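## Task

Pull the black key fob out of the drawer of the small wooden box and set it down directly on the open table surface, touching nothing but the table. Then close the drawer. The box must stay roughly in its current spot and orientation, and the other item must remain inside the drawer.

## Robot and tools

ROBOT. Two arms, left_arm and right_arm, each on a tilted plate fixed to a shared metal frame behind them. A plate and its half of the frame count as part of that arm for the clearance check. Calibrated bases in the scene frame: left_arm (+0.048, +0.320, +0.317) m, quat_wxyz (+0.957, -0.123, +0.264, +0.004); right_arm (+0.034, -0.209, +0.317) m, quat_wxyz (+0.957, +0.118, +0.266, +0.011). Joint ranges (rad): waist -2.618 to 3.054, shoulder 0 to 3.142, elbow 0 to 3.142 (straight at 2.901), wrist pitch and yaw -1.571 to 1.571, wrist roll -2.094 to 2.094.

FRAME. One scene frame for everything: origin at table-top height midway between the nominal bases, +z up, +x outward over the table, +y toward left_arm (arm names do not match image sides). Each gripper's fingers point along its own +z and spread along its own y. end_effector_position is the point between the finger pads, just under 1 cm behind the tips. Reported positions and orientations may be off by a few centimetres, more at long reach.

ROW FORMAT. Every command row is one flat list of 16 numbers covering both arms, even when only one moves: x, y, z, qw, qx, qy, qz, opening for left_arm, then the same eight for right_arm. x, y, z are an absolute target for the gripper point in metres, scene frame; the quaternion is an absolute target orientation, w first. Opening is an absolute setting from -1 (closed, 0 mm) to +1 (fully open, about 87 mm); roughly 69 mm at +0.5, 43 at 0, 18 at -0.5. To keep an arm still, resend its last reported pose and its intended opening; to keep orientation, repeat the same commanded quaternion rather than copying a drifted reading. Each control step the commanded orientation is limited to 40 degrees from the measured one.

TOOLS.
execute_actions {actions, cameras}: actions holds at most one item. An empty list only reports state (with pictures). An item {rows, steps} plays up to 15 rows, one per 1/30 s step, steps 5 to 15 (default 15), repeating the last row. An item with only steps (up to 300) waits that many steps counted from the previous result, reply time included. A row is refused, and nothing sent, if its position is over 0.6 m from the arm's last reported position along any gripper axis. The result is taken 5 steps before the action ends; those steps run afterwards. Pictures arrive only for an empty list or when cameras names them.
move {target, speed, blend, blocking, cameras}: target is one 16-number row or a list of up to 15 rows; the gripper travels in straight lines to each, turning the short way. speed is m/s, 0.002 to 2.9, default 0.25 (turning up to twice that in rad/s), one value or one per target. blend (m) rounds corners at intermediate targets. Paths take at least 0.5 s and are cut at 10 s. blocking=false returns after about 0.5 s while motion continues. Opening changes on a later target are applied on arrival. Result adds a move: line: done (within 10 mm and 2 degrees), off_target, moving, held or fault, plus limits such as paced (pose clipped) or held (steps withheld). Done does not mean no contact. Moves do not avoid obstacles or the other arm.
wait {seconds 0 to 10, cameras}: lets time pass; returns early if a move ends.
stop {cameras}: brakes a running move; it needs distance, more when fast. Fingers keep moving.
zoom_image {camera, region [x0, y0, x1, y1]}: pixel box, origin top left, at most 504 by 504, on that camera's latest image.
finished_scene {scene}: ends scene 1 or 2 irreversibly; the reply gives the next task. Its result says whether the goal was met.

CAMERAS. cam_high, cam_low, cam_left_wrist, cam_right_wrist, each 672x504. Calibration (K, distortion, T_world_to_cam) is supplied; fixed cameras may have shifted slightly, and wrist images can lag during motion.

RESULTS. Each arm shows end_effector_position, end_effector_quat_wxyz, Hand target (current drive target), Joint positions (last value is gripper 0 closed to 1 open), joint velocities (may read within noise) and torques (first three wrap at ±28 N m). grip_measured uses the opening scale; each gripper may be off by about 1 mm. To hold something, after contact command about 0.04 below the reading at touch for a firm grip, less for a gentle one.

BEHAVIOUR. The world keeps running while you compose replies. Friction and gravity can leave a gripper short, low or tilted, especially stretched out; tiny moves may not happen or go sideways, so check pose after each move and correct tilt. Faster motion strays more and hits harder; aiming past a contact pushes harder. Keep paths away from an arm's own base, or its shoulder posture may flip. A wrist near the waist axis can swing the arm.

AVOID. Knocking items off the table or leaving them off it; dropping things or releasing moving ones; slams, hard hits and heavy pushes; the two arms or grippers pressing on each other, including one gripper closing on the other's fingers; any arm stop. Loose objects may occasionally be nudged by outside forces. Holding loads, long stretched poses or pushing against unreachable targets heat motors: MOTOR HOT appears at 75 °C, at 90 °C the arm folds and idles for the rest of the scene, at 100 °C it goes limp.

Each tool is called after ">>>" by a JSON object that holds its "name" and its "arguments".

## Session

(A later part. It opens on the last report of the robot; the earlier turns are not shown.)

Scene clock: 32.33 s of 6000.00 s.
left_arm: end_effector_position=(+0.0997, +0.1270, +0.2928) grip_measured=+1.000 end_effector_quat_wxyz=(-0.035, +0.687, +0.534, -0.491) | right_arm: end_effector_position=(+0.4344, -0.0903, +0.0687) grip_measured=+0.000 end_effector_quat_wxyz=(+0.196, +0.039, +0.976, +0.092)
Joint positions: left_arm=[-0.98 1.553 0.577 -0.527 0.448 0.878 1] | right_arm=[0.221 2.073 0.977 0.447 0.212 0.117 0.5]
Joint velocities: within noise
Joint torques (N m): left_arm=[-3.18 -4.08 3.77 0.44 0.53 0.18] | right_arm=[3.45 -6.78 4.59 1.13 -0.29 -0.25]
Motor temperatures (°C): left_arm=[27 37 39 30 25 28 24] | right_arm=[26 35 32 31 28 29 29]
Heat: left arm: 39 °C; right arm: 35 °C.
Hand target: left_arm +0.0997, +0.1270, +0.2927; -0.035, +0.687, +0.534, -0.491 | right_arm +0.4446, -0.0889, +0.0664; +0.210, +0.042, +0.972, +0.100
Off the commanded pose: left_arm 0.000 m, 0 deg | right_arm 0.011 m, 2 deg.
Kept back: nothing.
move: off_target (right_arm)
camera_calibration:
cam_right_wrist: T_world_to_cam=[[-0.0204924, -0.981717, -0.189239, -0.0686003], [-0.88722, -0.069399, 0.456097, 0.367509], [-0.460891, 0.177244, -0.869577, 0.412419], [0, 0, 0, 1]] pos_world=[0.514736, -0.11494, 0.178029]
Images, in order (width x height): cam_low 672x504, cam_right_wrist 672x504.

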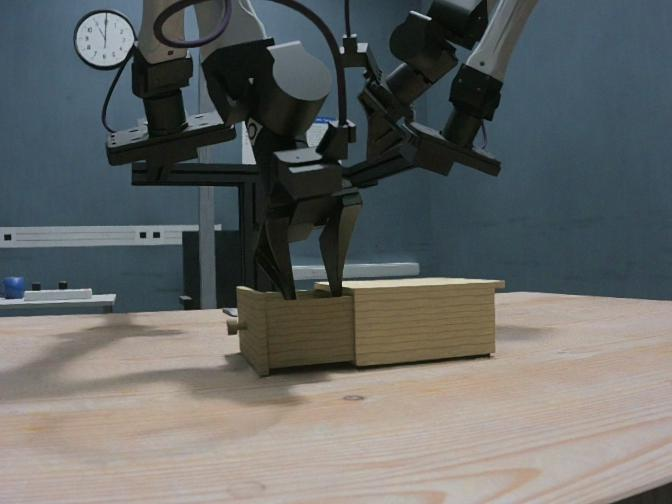

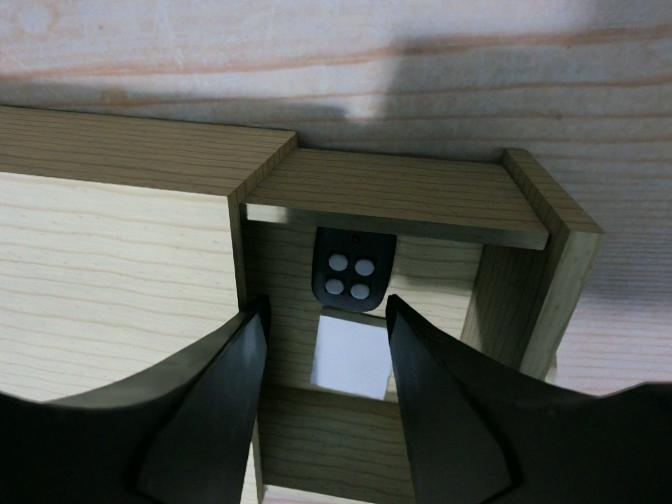

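>>> {"name": "zoom_image", "arguments": {"camera": "cam_right_wrist", "region": [210, 190, 440, 420]}}

>>> {"name": "zoom_image", "arguments": {"camera": "cam_low", "region": [220, 190, 400, 390]}}

Scaled by 2.191 from the camera's 672x504 image, which has a finer 960x720 frame.

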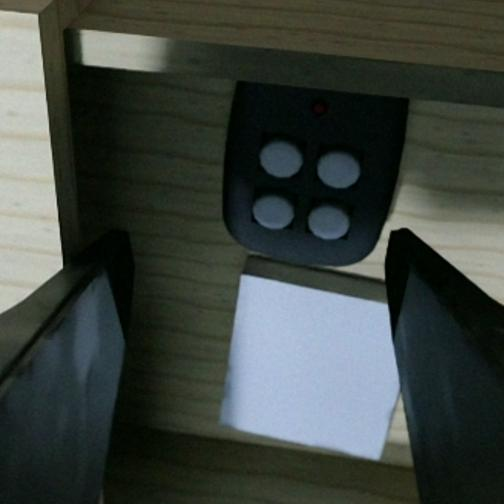

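Scaled by 2.520 from the camera's 672x504 image, which has a finer 960x720 frame.

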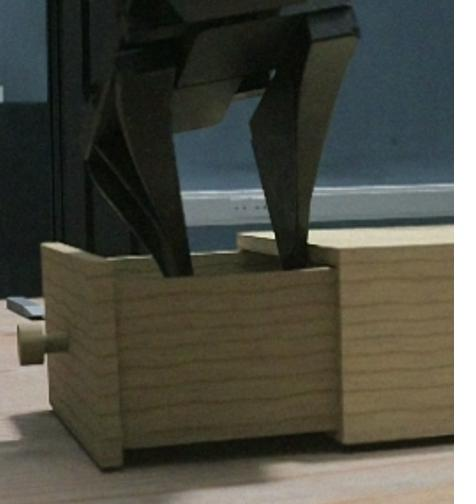

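>>> {"name": "move", "arguments": {"target": [0.0997, 0.1270, 0.2928, -0.035, 0.687, 0.534, -0.491, 1, 0.443, -0.0905, 0.040, 0.21, 0.0421, 0.972, 0.1, 0.0], "speed": 0.08, "cameras": ["cam_right_wrist", "cam_low"]}}

Scene clock: 34.07 s of 6000.00 s.
left_arm: end_effector_position=(+0.0997, +0.1270, +0.2928) grip_measured=+1.000 end_effector_quat_wxyz=(-0.035, +0.687, +0.534, -0.491) | right_arm: end_effector_position=(+0.4347, -0.0954, +0.0429) grip_measured=+0.000 end_effector_quat_wxyz=(+0.197, +0.041, +0.976, +0.087)
Joint positions: left_arm=[-0.98 1.553 0.577 -0.527 0.448 0.878 1] | right_arm=[0.191 2.163 1.015 0.506 0.199 0.099 0.5]
Joint velocities: within noise
Joint torques (N m): left_arm=[-3.19 -4.11 3.77 0.42 0.53 0.17] | right_arm=[3.77 -6.56 3.96 1.16 -0.31 -0.2]
Motor temperatures (°C): left_arm=[27 37 39 30 25 28 24] | right_arm=[26 35 32 31 28 29 29]
Heat: left arm: 39 °C; right arm: 35 °C.
Hand target: left_arm +0.0997, +0.1270, +0.2927; -0.035, +0.687, +0.534, -0.491 | right_arm +0.4427, -0.0906, +0.0404; +0.210, +0.042, +0.972, +0.100
Off the commanded pose: left_arm 0.000 m, 0 deg | right_arm 0.010 m, 2 deg.
Kept back: nothing.
move: done
camera_calibration:
cam_right_wrist: T_world_to_cam=[[-0.0258087, -0.983427, -0.179457, -0.0766842], [-0.888506, -0.0597048, 0.454965, 0.380673], [-0.458139, 0.17119, -0.87224, 0.389406], [0, 0, 0, 1]] pos_world=[0.514653, -0.119348, 0.152702]
Images, in order (width x height): cam_low 672x504, cam_right_wrist 672x504.

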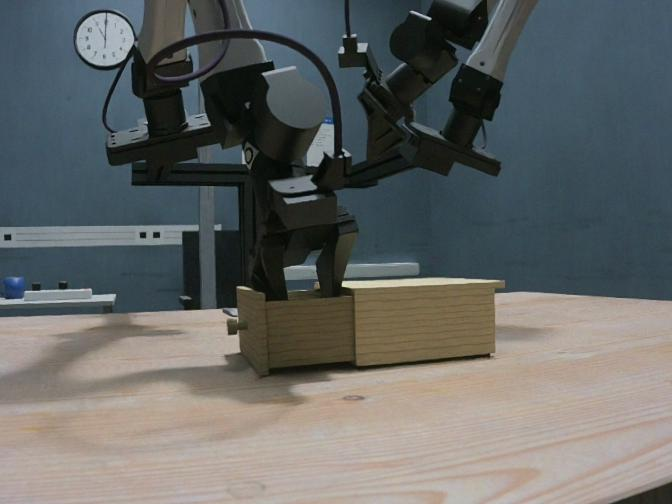

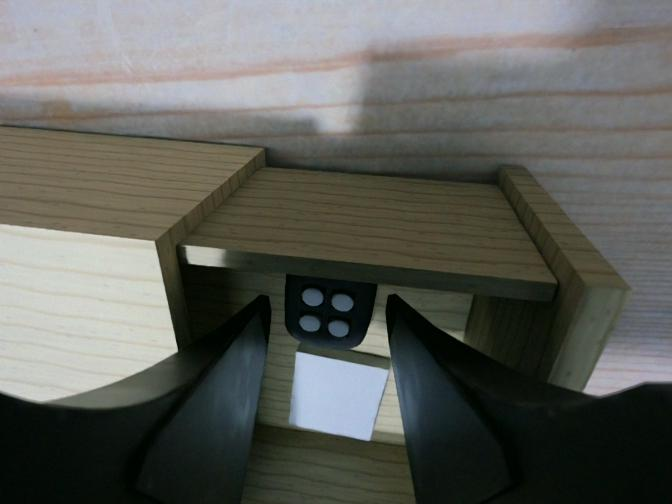

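>>> {"name": "move", "arguments": {"target": [0.0997, 0.1270, 0.2928, -0.035, 0.687, 0.534, -0.491, 1, 0.442, -0.0873, 0.029, 0.21, 0.0421, 0.972, 0.104, 0.0], "speed": 0.05, "cameras": ["cam_right_wrist", "cam_low"]}}

Scene clock: 35.00 s of 6000.00 s.
left_arm: end_effector_position=(+0.0997, +0.1270, +0.2928) grip_measured=+1.000 end_effector_quat_wxyz=(-0.035, +0.687, +0.534, -0.491) | right_arm: end_effector_position=(+0.4359, -0.0959, +0.0386) grip_measured=-0.002 end_effector_quat_wxyz=(+0.199, +0.039, +0.975, +0.086)
Joint positions: left_arm=[-0.98 1.553 0.577 -0.527 0.448 0.878 1] | right_arm=[0.187 2.18 1.024 0.518 0.198 0.092 0.499]
Joint velocities: within noise
Joint torques (N m): left_arm=[-3.21 -4.08 3.74 0.43 0.53 0.18] | right_arm=[3.74 -4.64 4.92 1.34 -0.48 -0.12]
Motor temperatures (°C): left_arm=[27 37 39 30 25 28 24] | right_arm=[26 35 32 31 28 29 29]
Heat: left arm: 39 °C; right arm: 35 °C.
Hand target: left_arm +0.0997, +0.1270, +0.2927; -0.035, +0.687, +0.534, -0.491 | right_arm +0.4415, -0.0878, +0.0300; +0.210, +0.042, +0.971, +0.103
Off the commanded pose: left_arm 0.000 m, 0 deg | right_arm 0.014 m, 2 deg.
Kept back: nothing.
move: off_target (right_arm)
camera_calibration:
cam_right_wrist: T_world_to_cam=[[-0.023187, -0.984078, -0.176221, -0.0792925], [-0.890442, -0.0598075, 0.45115, 0.384728], [-0.454506, 0.167375, -0.874877, 0.384423], [0, 0, 0, 1]] pos_world=[0.515461, -0.119363, 0.14878]
Images, in order (width x height): cam_low 672x504, cam_right_wrist 672x504.

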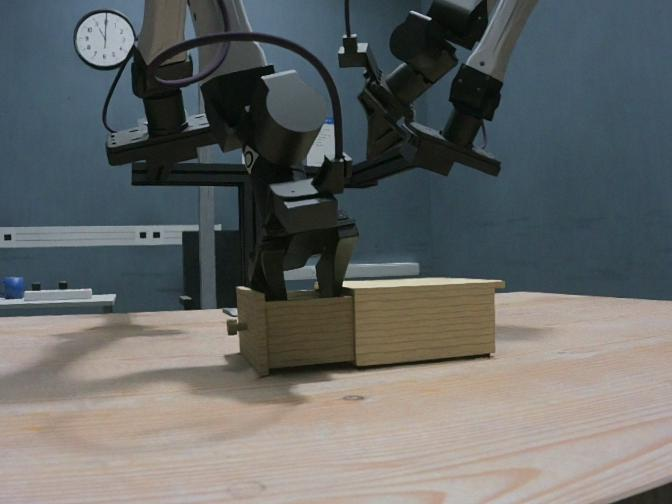

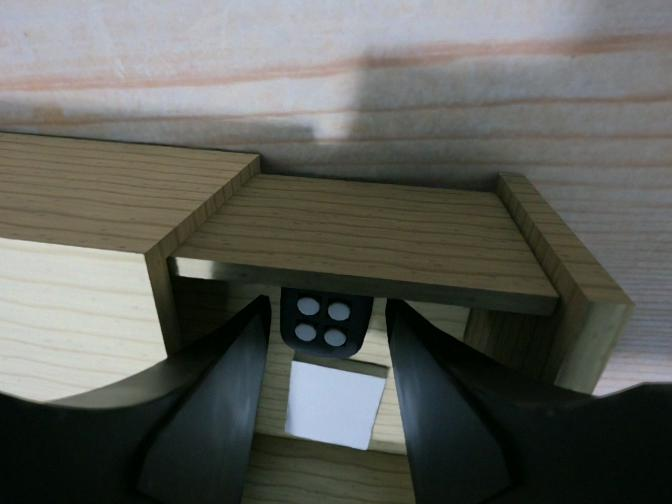

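>>> {"name": "zoom_image", "arguments": {"camera": "cam_right_wrist", "region": [150, 220, 460, 450]}}

>>> {"name": "zoom_image", "arguments": {"camera": "cam_low", "region": [210, 200, 390, 390]}}

Scaled by 1.626 from the camera's 672x504 image, which has a finer 960x720 frame.

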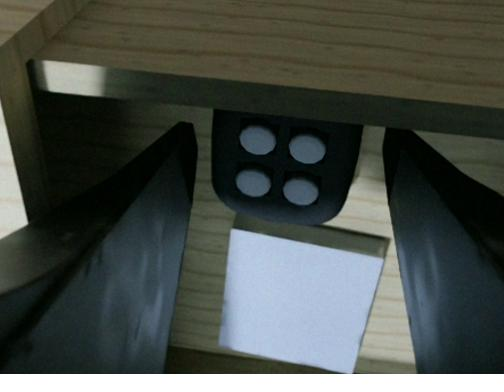

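Scaled by 2.653 from the camera's 672x504 image, which has a finer 960x720 frame.

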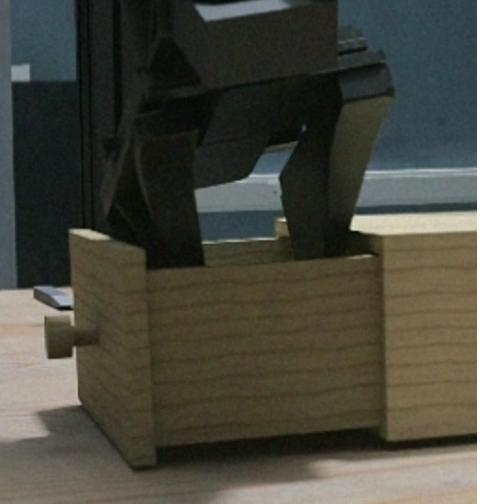

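>>> {"name": "move", "arguments": {"target": [0.0997, 0.1270, 0.2928, -0.035, 0.687, 0.534, -0.491, 1, 0.442, -0.0873, 0.022, 0.21, 0.0421, 0.972, 0.104, 0.0], "speed": 0.05, "cameras": ["cam_right_wrist", "cam_low"]}}

Scene clock: 37.20 s of 6000.00 s.
left_arm: end_effector_position=(+0.0997, +0.1270, +0.2928) grip_measured=+1.000 end_effector_quat_wxyz=(-0.035, +0.687, +0.534, -0.491) | right_arm: end_effector_position=(+0.4356, -0.0979, +0.0359) grip_measured=-0.003 end_effector_quat_wxyz=(+0.198, +0.041, +0.976, +0.084)
Joint positions: left_arm=[-0.98 1.553 0.577 -0.527 0.448 0.878 1] | right_arm=[0.182 2.187 1.029 0.518 0.198 0.092 0.498]
Joint velocities: within noise
Joint torques (N m): left_arm=[-3.19 -4.11 3.81 0.43 0.53 0.18] | right_arm=[3.78 -3.54 5.63 1.43 -0.5 -0.19]
Motor temperatures (°C): left_arm=[27 37 39 30 25 28 24] | right_arm=[26 35 32 31 28 29 29]
Heat: left arm: 39 °C; right arm: 35 °C.
Hand target: left_arm +0.0997, +0.1270, +0.2927; -0.035, +0.687, +0.534, -0.491 | right_arm +0.4408, -0.0880, +0.0235; +0.209, +0.042, +0.972, +0.103
Off the commanded pose: left_arm 0.000 m, 0 deg | right_arm 0.019 m, 3 deg.
Kept back: nothing.
move: off_target (right_arm)
camera_calibration:
cam_right_wrist: T_world_to_cam=[[-0.0270662, -0.984534, -0.173089, -0.0801655], [-0.889146, -0.0554179, 0.454256, 0.385284], [-0.456822, 0.166196, -0.873895, 0.383201], [0, 0, 0, 1]] pos_world=[0.515459, -0.121261, 0.145984]
Images, in order (width x height): cam_low 672x504, cam_right_wrist 672x504.

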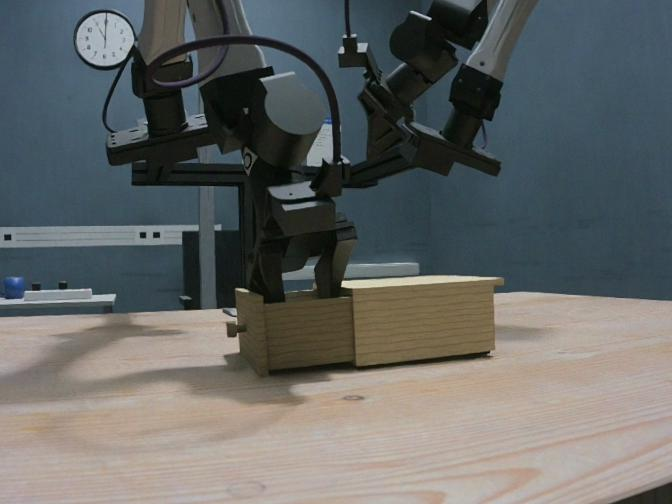

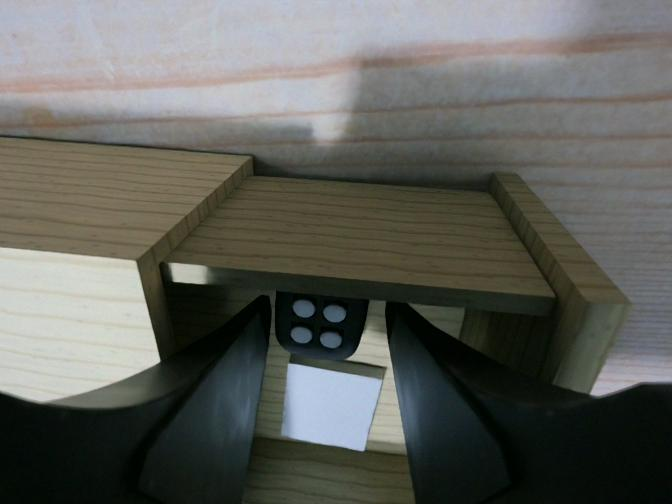

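>>> {"name": "zoom_image", "arguments": {"camera": "cam_low", "region": [210, 200, 530, 400]}}

>>> {"name": "zoom_image", "arguments": {"camera": "cam_right_wrist", "region": [120, 150, 660, 450]}}

Scaled by 1.575 from the camera's 672x504 image, which has a finer 960x720 frame.

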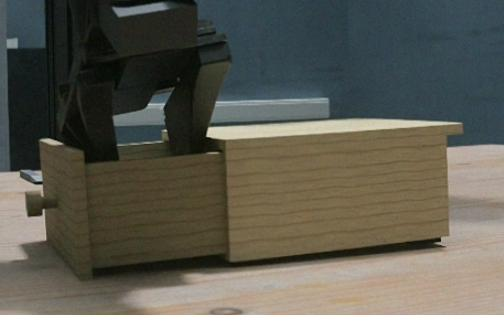

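Region (120, 150, 660, 450) is 540x300 pixels. A region can be at most 504 by 504 pixels.

>>> {"name": "move", "arguments": {"target": [0.0997, 0.1270, 0.2928, -0.035, 0.687, 0.534, -0.491, 1, 0.440, -0.0800, 0.044, 0.21, 0.0421, 0.972, 0.110, 0.0], "speed": 0.08, "cameras": ["cam_right_wrist", "cam_low"]}}

Scene clock: 41.23 s of 6000.00 s.
left_arm: end_effector_position=(+0.0997, +0.1270, +0.2928) grip_measured=+1.000 end_effector_quat_wxyz=(-0.035, +0.687, +0.534, -0.491) | right_arm: end_effector_position=(+0.4353, -0.0977, +0.0366) grip_measured=-0.003 end_effector_quat_wxyz=(+0.198, +0.041, +0.976, +0.083)
Joint positions: left_arm=[-0.98 1.553 0.577 -0.527 0.448 0.878 1] | right_arm=[0.184 2.185 1.026 0.519 0.2 0.092 0.498]
Joint velocities: within noise
Joint torques (N m): left_arm=[-3.17 -4.07 3.79 0.43 0.53 0.17] | right_arm=[6.65 -8.69 1.98 1.13 -0.4 0.07]
Motor temperatures (°C): left_arm=[27 37 39 30 25 28 24] | right_arm=[26 35 32 32 28 29 29]
Heat: left arm: 39 °C; right arm: 35 °C.
Hand target: left_arm +0.0997, +0.1270, +0.2927; -0.035, +0.687, +0.534, -0.491 | right_arm +0.4398, -0.0802, +0.0444; +0.209, +0.042, +0.971, +0.110
Off the commanded pose: left_arm 0.000 m, 0 deg | right_arm 0.020 m, 3 deg.
Kept back: nothing.
move: off_target (right_arm)
camera_calibration:
cam_right_wrist: T_world_to_cam=[[-0.0265208, -0.984719, -0.172117, -0.080112], [-0.889263, -0.0554086, 0.454029, 0.384728], [-0.456627, 0.165098, -0.874205, 0.383374], [0, 0, 0, 1]] pos_world=[0.515059, -0.120865, 0.146681]
Images, in order (width x height): cam_low 672x504, cam_right_wrist 672x504.

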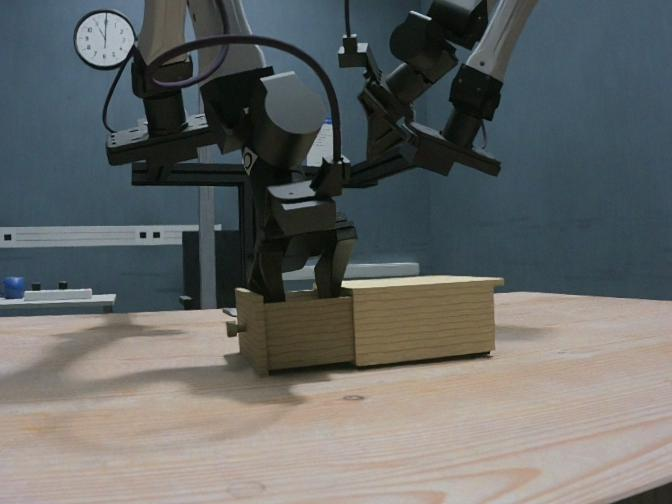

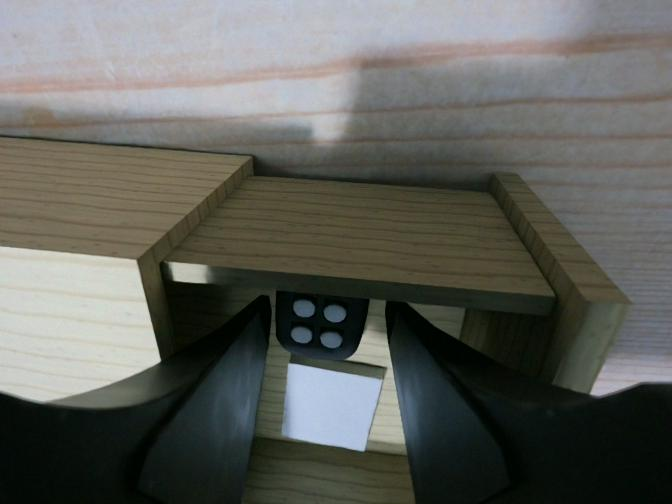

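>>> {"name": "move", "arguments": {"target": [0.0997, 0.1270, 0.2928, -0.035, 0.687, 0.534, -0.491, 1, 0.440, -0.0800, 0.062, 0.21, 0.0421, 0.972, 0.110, 0.0], "speed": 0.08, "cameras": ["cam_right_wrist", "cam_low"]}}

Scene clock: 42.27 s of 6000.00 s.
left_arm: end_effector_position=(+0.0997, +0.1270, +0.2928) grip_measured=+1.000 end_effector_quat_wxyz=(-0.035, +0.687, +0.534, -0.491) | right_arm: end_effector_position=(+0.4283, -0.0946, +0.0432) grip_measured=+0.000 end_effector_quat_wxyz=(+0.193, +0.040, +0.977, +0.085)
Joint positions: left_arm=[-0.98 1.553 0.577 -0.527 0.448 0.878 1] | right_arm=[0.197 2.16 0.996 0.513 0.206 0.102 0.5]
Joint velocities: within noise
Joint torques (N m): left_arm=[-3.19 -4.08 3.77 0.41 0.53 0.18] | right_arm=[6.78 -11.64 1.68 0.83 -0.32 0.05]
Motor temperatures (°C): left_arm=[27 37 39 30 25 28 24] | right_arm=[26 35 32 32 28 29 29]
Heat: left arm: 39 °C; right arm: 35 °C.
Hand target: left_arm +0.0997, +0.1270, +0.2927; -0.035, +0.687, +0.534, -0.491 | right_arm +0.4398, -0.0801, +0.0615; +0.210, +0.042, +0.971, +0.110
Off the commanded pose: left_arm 0.000 m, 0 deg | right_arm 0.027 m, 3 deg.
Kept back: nothing.
move: off_target (right_arm)
camera_calibration:
cam_right_wrist: T_world_to_cam=[[-0.0249914, -0.984059, -0.176079, -0.0766225], [-0.885065, -0.0601119, 0.461569, 0.373075], [-0.464796, 0.167377, -0.869454, 0.388877], [0, 0, 0, 1]] pos_world=[0.509029, -0.118064, 0.152419]
Images, in order (width x height): cam_low 672x504, cam_right_wrist 672x504.

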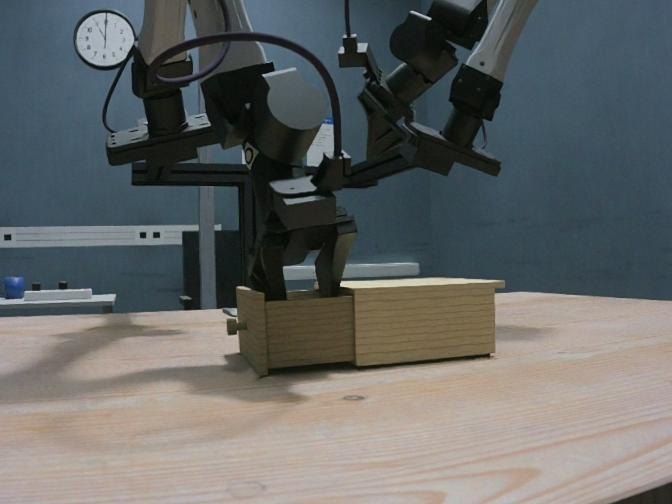

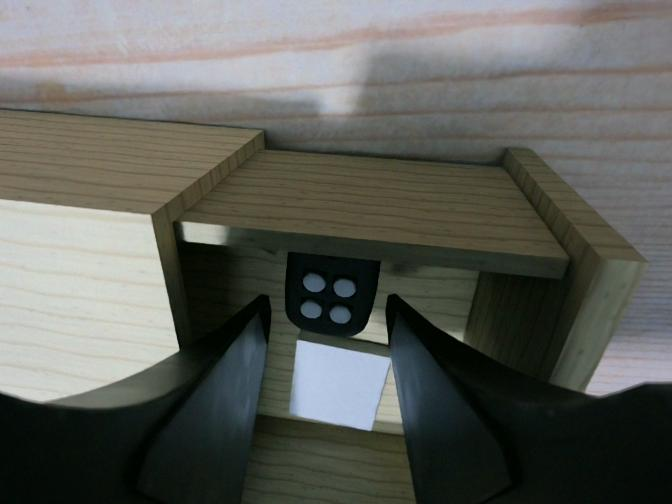

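>>> {"name": "zoom_image", "arguments": {"camera": "cam_right_wrist", "region": [220, 220, 440, 360]}}

Scaled by 2.291 from the camera's 672x504 image, which has a finer 960x720 frame.

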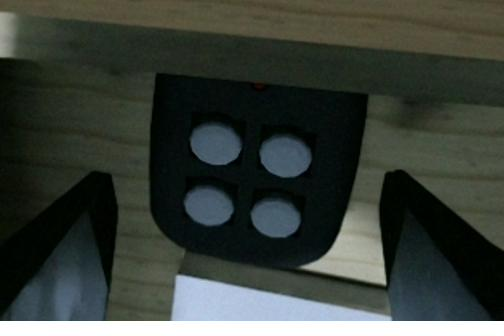

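>>> {"name": "move", "arguments": {"target": [[0.0997, 0.1270, 0.2928, -0.035, 0.687, 0.534, -0.491, 1, 0.440, -0.0760, 0.082, 0.21, 0.0421, 0.972, 0.112, 0.08], [0.0997, 0.1270, 0.2928, -0.035, 0.687, 0.534, -0.491, 1, 0.442, -0.0830, 0.055, 0.21, 0.0421, 0.972, 0.112, 0.08]], "speed": 0.08, "cameras": ["cam_right_wrist", "cam_low"]}}

Scene clock: 46.30 s of 6000.00 s.
left_arm: end_effector_position=(+0.0997, +0.1270, +0.2928) grip_measured=+1.000 end_effector_quat_wxyz=(-0.035, +0.687, +0.534, -0.491) | right_arm: end_effector_position=(+0.4321, -0.0927, +0.0570) grip_measured=+0.079 end_effector_quat_wxyz=(+0.195, +0.039, +0.976, +0.089)
Joint positions: left_arm=[-0.98 1.553 0.577 -0.527 0.448 0.878 1] | right_arm=[0.209 2.112 0.985 0.478 0.208 0.109 0.54]
Joint velocities: within noise
Joint torques (N m): left_arm=[-3.23 -4.05 3.78 0.42 0.53 0.18] | right_arm=[4.15 -6.3 4.48 1.23 -0.52 -0.11]
Motor temperatures (°C): left_arm=[27 37 39 30 25 28 24] | right_arm=[26 37 32 32 28 29 29]
Heat: left arm: 39 °C; right arm: 37 °C.
Hand target: left_arm +0.0997, +0.1270, +0.2927; -0.035, +0.687, +0.534, -0.491 | right_arm +0.4417, -0.0833, +0.0558; +0.209, +0.042, +0.971, +0.111
Off the commanded pose: left_arm 0.000 m, 0 deg | right_arm 0.014 m, 3 deg.
Kept back: nothing.
move: off_target (right_arm)
camera_calibration:
cam_right_wrist: T_world_to_cam=[[-0.0224616, -0.982807, -0.183262, -0.0727506], [-0.886634, -0.0651135, 0.457865, 0.370676], [-0.461926, 0.172771, -0.869928, 0.401612], [0, 0, 0, 1]] pos_world=[0.512535, -0.116751, 0.166321]
Images, in order (width x height): cam_low 672x504, cam_right_wrist 672x504.

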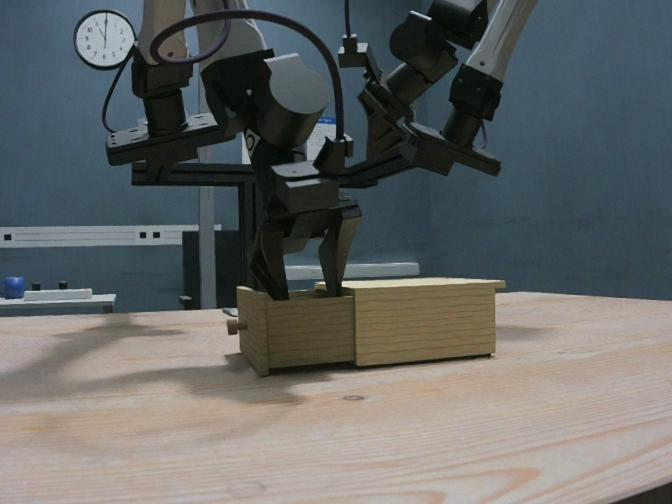

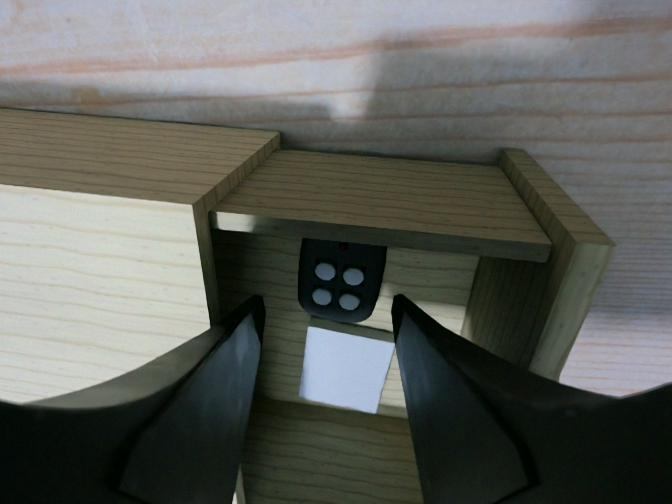

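>>> {"name": "move", "arguments": {"target": [0.0997, 0.1270, 0.2928, -0.035, 0.687, 0.534, -0.491, 1, 0.441, -0.0785, 0.032, 0.21, 0.0421, 0.972, 0.114, 0.08], "speed": 0.08, "cameras": ["cam_right_wrist", "cam_low"]}}

Scene clock: 47.23 s of 6000.00 s.
left_arm: end_effector_position=(+0.0997, +0.1270, +0.2928) grip_measured=+1.000 end_effector_quat_wxyz=(-0.035, +0.687, +0.534, -0.491) | right_arm: end_effector_position=(+0.4341, -0.0961, +0.0424) grip_measured=+0.078 end_effector_quat_wxyz=(+0.197, +0.041, +0.976, +0.083)
Joint positions: left_arm=[-0.98 1.553 0.577 -0.527 0.448 0.878 1] | right_arm=[0.193 2.165 1.015 0.506 0.209 0.099 0.539]
Joint velocities: within noise
Joint torques (N m): left_arm=[-3.23 -4.12 3.73 0.42 0.54 0.18] | right_arm=[4.71 -3.95 5.23 1.43 -0.63 -0.06]
Motor temperatures (°C): left_arm=[27 37 39 30 25 28 24] | right_arm=[26 37 32 32 28 29 29]
Heat: left arm: 39 °C; right arm: 37 °C.
Hand target: left_arm +0.0997, +0.1270, +0.2927; -0.035, +0.687, +0.534, -0.491 | right_arm +0.4398, -0.0793, +0.0338; +0.209, +0.042, +0.971, +0.113
Off the commanded pose: left_arm 0.000 m, 0 deg | right_arm 0.022 m, 4 deg.
Kept back: nothing.
move: off_target (right_arm)
camera_calibration:
cam_right_wrist: T_world_to_cam=[[-0.0278924, -0.984836, -0.171233, -0.0770379], [-0.888045, -0.0542286, 0.456547, 0.380597], [-0.45891, 0.164797, -0.873066, 0.388563], [0, 0, 0, 1]] pos_world=[0.514153, -0.119264, 0.152289]
Images, in order (width x height): cam_low 672x504, cam_right_wrist 672x504.

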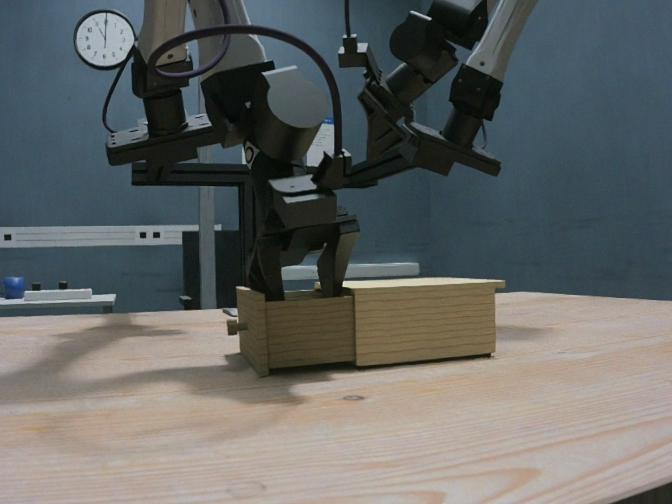

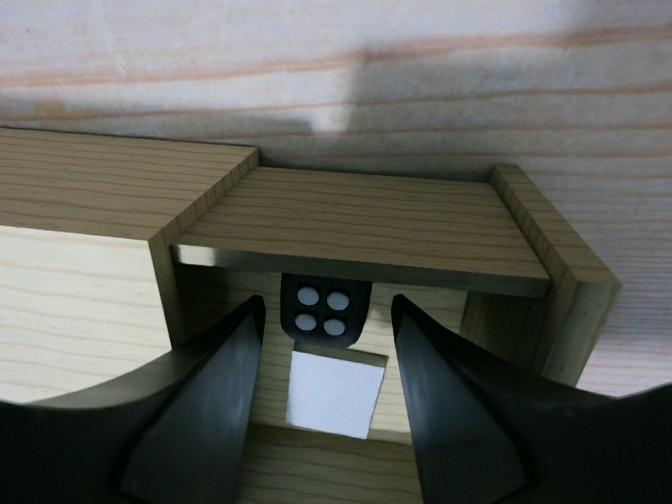

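>>> {"name": "zoom_image", "arguments": {"camera": "cam_low", "region": [230, 190, 390, 320]}}

>>> {"name": "zoom_image", "arguments": {"camera": "cam_right_wrist", "region": [100, 200, 440, 440]}}

>>> {"name": "zoom_image", "arguments": {"camera": "cam_right_wrist", "region": [360, 150, 640, 420]}}

Scaled by 3.150 from the camera's 672x504 image, which has a finer 960x720 frame.

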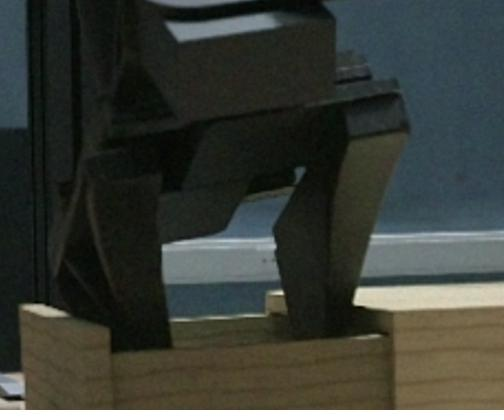

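Scaled by 1.482 from the camera's 672x504 image, which has a finer 960x720 frame.

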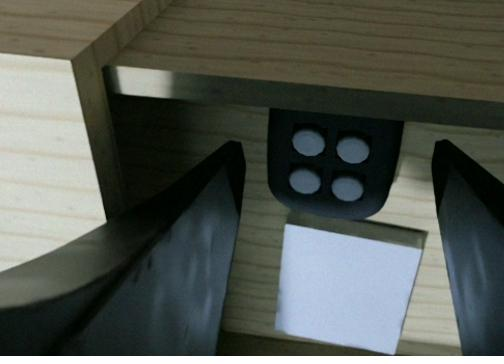

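Scaled by 1.800 from the camera's 672x504 image, which has a finer 960x720 frame.

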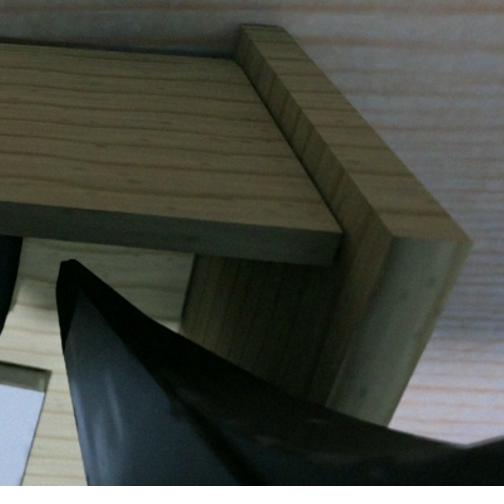

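>>> {"name": "move", "arguments": {"target": [[0.0997, 0.1270, 0.2928, -0.035, 0.687, 0.534, -0.491, 1, 0.440, -0.0680, 0.080, 0.21, 0.0421, 0.972, 0.112, 0.04], [0.0997, 0.1270, 0.2928, -0.035, 0.687, 0.534, -0.491, 1, 0.441, -0.0760, 0.046, 0.21, 0.0421, 0.972, 0.112, 0.04]], "speed": 0.1, "cameras": ["cam_right_wrist", "cam_low"]}}

Scene clock: 51.90 s of 6000.00 s.
left_arm: end_effector_position=(+0.0997, +0.1270, +0.2928) grip_measured=+1.000 end_effector_quat_wxyz=(-0.035, +0.687, +0.534, -0.491) | right_arm: end_effector_position=(+0.4321, -0.0933, +0.0478) grip_measured=+0.040 end_effector_quat_wxyz=(+0.196, +0.041, +0.977, +0.076)
Joint positions: left_arm=[-0.98 1.553 0.577 -0.527 0.448 0.878 1] | right_arm=[0.211 2.149 1.005 0.494 0.235 0.108 0.52]
Joint velocities: within noise
Joint torques (N m): left_arm=[-3.17 -4.08 3.75 0.42 0.53 0.18] | right_arm=[4.96 -6.17 4.38 1.25 -0.66 0.02]
Motor temperatures (°C): left_arm=[27 37 39 30 25 27 23] | right_arm=[26 36 32 32 28 29 29]
Heat: left arm: 39 °C; right arm: 36 °C.
Hand target: left_arm +0.0997, +0.1270, +0.2927; -0.035, +0.687, +0.534, -0.491 | right_arm +0.4404, -0.0765, +0.0473; +0.209, +0.042, +0.971, +0.111
Off the commanded pose: left_arm 0.000 m, 0 deg | right_arm 0.020 m, 4 deg.
Kept back: nothing.
move: off_target (right_arm)
camera_calibration:
cam_right_wrist: T_world_to_cam=[[-0.0298232, -0.986845, -0.158896, -0.0734401], [-0.886837, -0.0472117, 0.459665, 0.376539], [-0.46112, 0.154624, -0.873762, 0.391896], [0, 0, 0, 1]] pos_world=[0.512449, -0.115293, 0.157673]
Images, in order (width x height): cam_low 672x504, cam_right_wrist 672x504.

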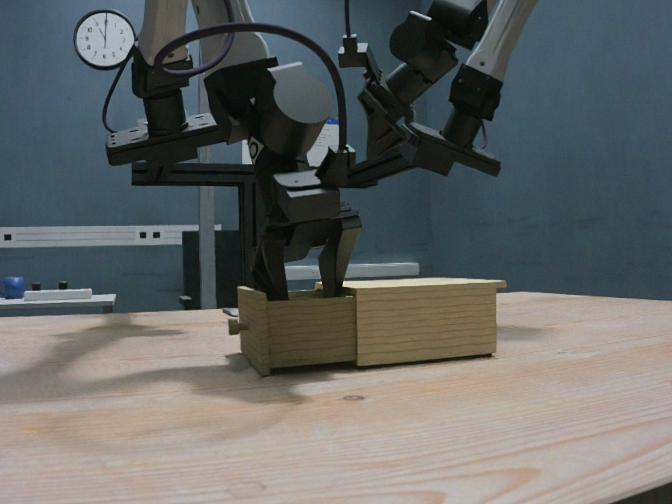

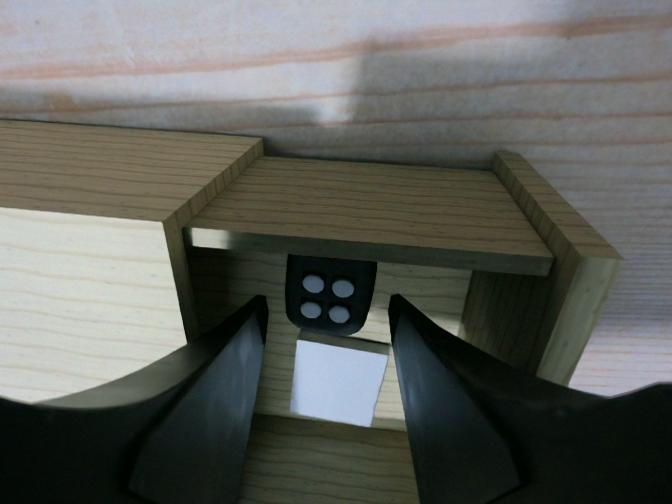

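>>> {"name": "zoom_image", "arguments": {"camera": "cam_low", "region": [210, 250, 530, 400]}}

>>> {"name": "zoom_image", "arguments": {"camera": "cam_right_wrist", "region": [100, 180, 440, 420]}}

>>> {"name": "zoom_image", "arguments": {"camera": "cam_low", "region": [230, 190, 390, 320]}}

Scaled by 1.575 from the camera's 672x504 image, which has a finer 960x720 frame.

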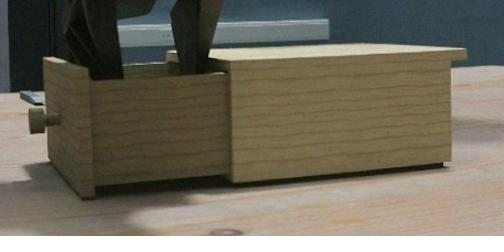

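Scaled by 1.482 from the camera's 672x504 image, which has a finer 960x720 frame.

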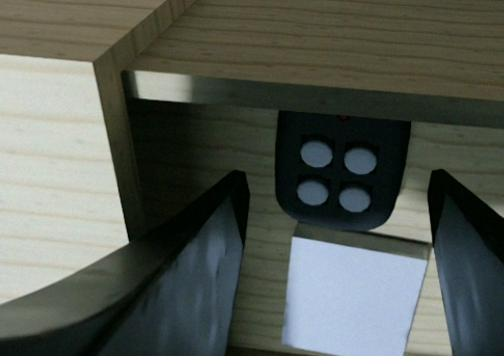

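Scaled by 3.150 from the camera's 672x504 image, which has a finer 960x720 frame.

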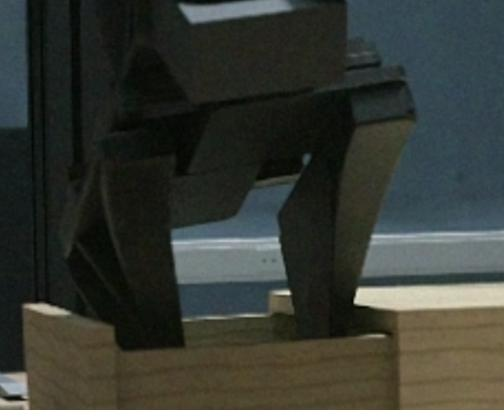

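>>> {"name": "move", "arguments": {"target": [[0.0997, 0.1270, 0.2928, -0.035, 0.687, 0.534, -0.491, 1, 0.436, -0.0850, 0.110, 0.19, 0.0421, 0.975, 0.1, 0.04], [0.0997, 0.1270, 0.2928, -0.035, 0.687, 0.534, -0.491, 1, 0.437, -0.105, 0.112, 0.1569, 0.0621, 0.9529, 0.2521, -1]], "speed": 0.2, "cameras": ["cam_right_wrist", "cam_low"]}}

Scene clock: 65.87 s of 6000.00 s.
left_arm: end_effector_position=(+0.0997, +0.1270, +0.2928) grip_measured=+1.000 end_effector_quat_wxyz=(-0.035, +0.687, +0.534, -0.491) | right_arm: end_effector_position=(+0.4164, -0.0995, +0.0986) grip_measured=-0.973 end_effector_quat_wxyz=(+0.130, +0.065, +0.958, +0.249)
Joint positions: left_arm=[-0.98 1.553 0.577 -0.527 0.448 0.878 1] | right_arm=[0.062 1.945 0.944 0.262 -0.221 0.14 0.013]
Joint velocities: within noise
Joint torques (N m): left_arm=[-3.23 -4.05 3.74 0.43 0.53 0.18] | right_arm=[2.54 -11.02 4.7 0.66 -0.35 -0.3]
Motor temperatures (°C): left_arm=[27 37 39 30 25 27 23] | right_arm=[27 37 32 32 28 29 29]
Heat: left arm: 39 °C; right arm: 37 °C.
Hand target: left_arm +0.0997, +0.1270, +0.2927; -0.035, +0.687, +0.534, -0.491 | right_arm +0.4366, -0.1049, +0.1119; +0.157, +0.062, +0.953, +0.252
Off the commanded pose: left_arm 0.000 m, 0 deg | right_arm 0.025 m, 3 deg.
Kept back: nothing.
move: off_target (right_arm); target 2's new opening was sent with right_arm's hand 0.025 m and 3 deg from that target
camera_calibration:
cam_right_wrist: T_world_to_cam=[[-0.0394992, -0.870141, -0.491218, -0.0234919], [-0.828079, -0.246622, 0.503451, 0.290319], [-0.559218, 0.426653, -0.710804, 0.481857], [0, 0, 0, 1]] pos_world=[0.508942, -0.154428, 0.184805]
Images, in order (width x height): cam_low 672x504, cam_right_wrist 672x504.

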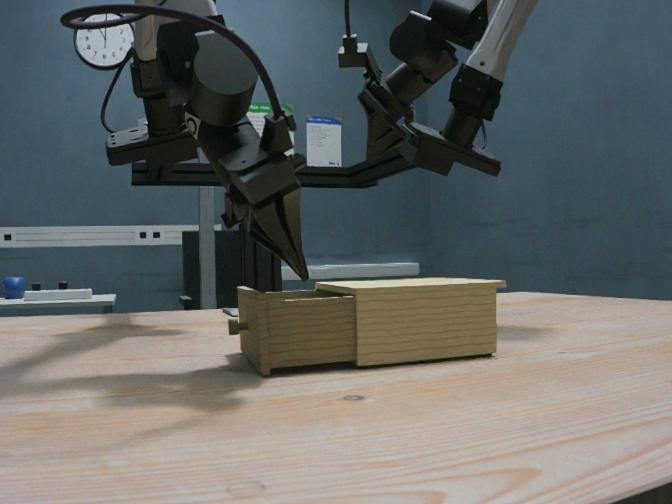

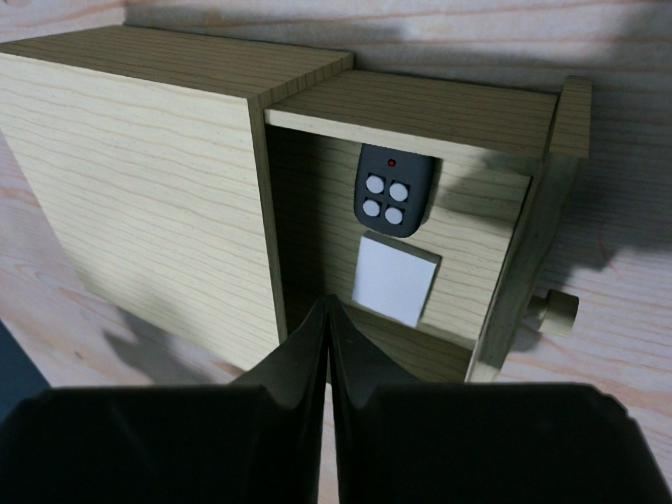

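>>> {"name": "zoom_image", "arguments": {"camera": "cam_right_wrist", "region": [240, 90, 560, 340]}}

Scaled by 1.575 from the camera's 672x504 image, which has a finer 960x720 frame.

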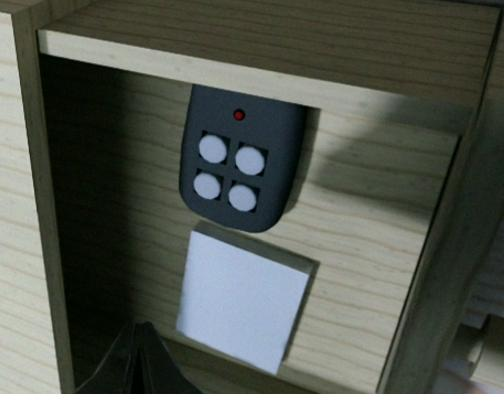

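>>> {"name": "move", "arguments": {"target": [0.0997, 0.1270, 0.2928, -0.035, 0.687, 0.534, -0.491, 1, 0.448, -0.0890, 0.079, 0.17, 0.0621, 0.9505, 0.2521, -1], "speed": 0.1, "cameras": ["cam_right_wrist", "cam_low"]}}

Scene clock: 67.63 s of 6000.00 s.
left_arm: end_effector_position=(+0.0997, +0.1270, +0.2928) grip_measured=+1.000 end_effector_quat_wxyz=(-0.035, +0.687, +0.534, -0.491) | right_arm: end_effector_position=(+0.4412, -0.0942, +0.0806) grip_measured=-0.973 end_effector_quat_wxyz=(+0.160, +0.065, +0.953, +0.251)
Joint positions: left_arm=[-0.98 1.553 0.577 -0.527 0.448 0.878 1] | right_arm=[0.062 2.038 1.019 0.34 -0.222 0.14 0.013]
Joint velocities: within noise
Joint torques (N m): left_arm=[-3.18 -4.08 3.73 0.43 0.53 0.17] | right_arm=[4.57 -7.09 4.46 1.01 -0.25 -0.15]
Motor temperatures (°C): left_arm=[27 37 39 30 25 27 23] | right_arm=[27 37 32 32 28 29 29]
Heat: left arm: 39 °C; right arm: 37 °C.
Hand target: left_arm +0.0997, +0.1270, +0.2927; -0.035, +0.687, +0.534, -0.491 | right_arm +0.4478, -0.0890, +0.0793; +0.170, +0.062, +0.951, +0.252
Off the commanded pose: left_arm 0.000 m, 0 deg | right_arm 0.009 m, 1 deg.
Kept back: nothing.
move: done
camera_calibration:
cam_right_wrist: T_world_to_cam=[[-0.0243521, -0.869149, -0.49395, -0.0331474], [-0.860119, -0.233607, 0.453456, 0.340588], [-0.509511, 0.435899, -0.741883, 0.46209], [0, 0, 0, 1]] pos_world=[0.527579, -0.150671, 0.172002]
Images, in order (width x height): cam_low 672x504, cam_right_wrist 672x504.

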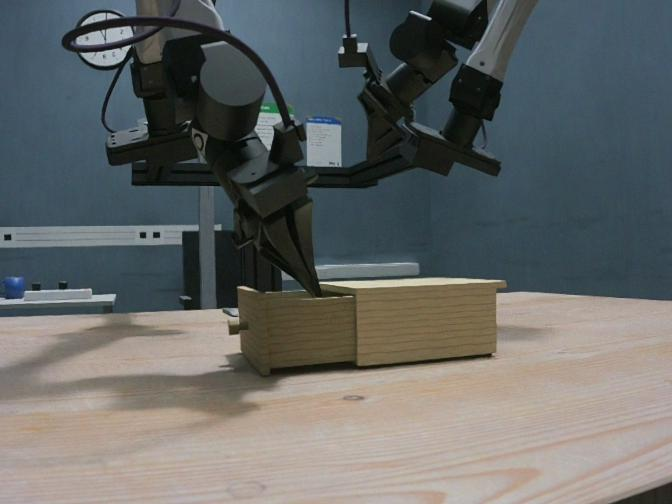

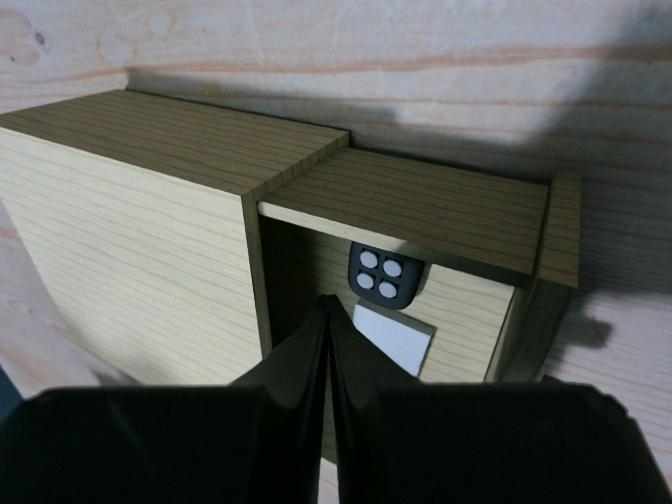

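>>> {"name": "move", "arguments": {"target": [[0.0997, 0.1270, 0.2928, -0.035, 0.687, 0.534, -0.491, 1, 0.439, -0.0660, 0.047, 0.165, 0.0621, 0.9505, 0.2561, -1]], "speed": 0.08, "cameras": ["cam_right_wrist", "cam_low"]}}

Scene clock: 68.97 s of 6000.00 s.
left_arm: end_effector_position=(+0.0997, +0.1270, +0.2928) grip_measured=+1.000 end_effector_quat_wxyz=(-0.035, +0.687, +0.534, -0.491) | right_arm: end_effector_position=(+0.4344, -0.0716, +0.0496) grip_measured=-0.973 end_effector_quat_wxyz=(+0.157, +0.062, +0.952, +0.257)
Joint positions: left_arm=[-0.98 1.553 0.577 -0.527 0.448 0.878 1] | right_arm=[0.092 2.174 1.065 0.429 -0.212 0.156 0.013]
Joint velocities: within noise
Joint torques (N m): left_arm=[-3.22 -4.05 3.79 0.44 0.54 0.18] | right_arm=[5.05 -6.98 3.66 1.01 -0.1 -0.09]
Motor temperatures (°C): left_arm=[27 37 39 30 25 27 23] | right_arm=[27 37 32 32 28 29 29]
Heat: left arm: 39 °C; right arm: 37 °C.
Hand target: left_arm +0.0997, +0.1270, +0.2927; -0.035, +0.687, +0.534, -0.491 | right_arm +0.4389, -0.0661, +0.0473; +0.165, +0.062, +0.950, +0.256
Off the commanded pose: left_arm 0.000 m, 0 deg | right_arm 0.008 m, 1 deg.
Kept back: nothing.
move: done
camera_calibration:
cam_right_wrist: T_world_to_cam=[[-0.0180219, -0.863759, -0.503583, -0.0308328], [-0.85669, -0.24635, 0.453205, 0.351691], [-0.515517, 0.439582, -0.735533, 0.428338], [0, 0, 0, 1]] pos_world=[0.52155, -0.128283, 0.140142]
Images, in order (width x height): cam_low 672x504, cam_right_wrist 672x504.

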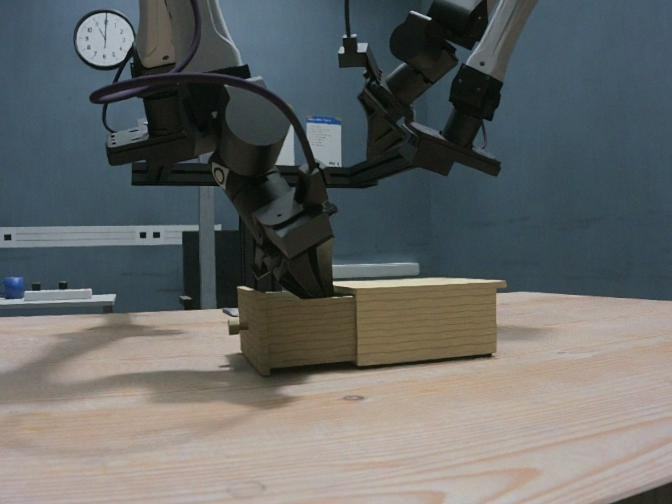

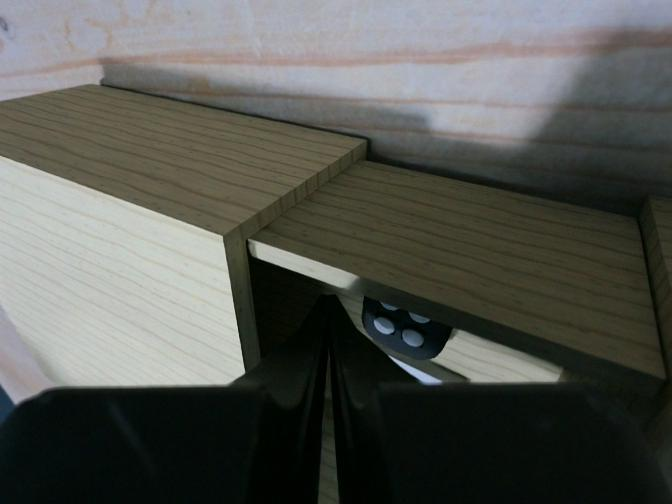

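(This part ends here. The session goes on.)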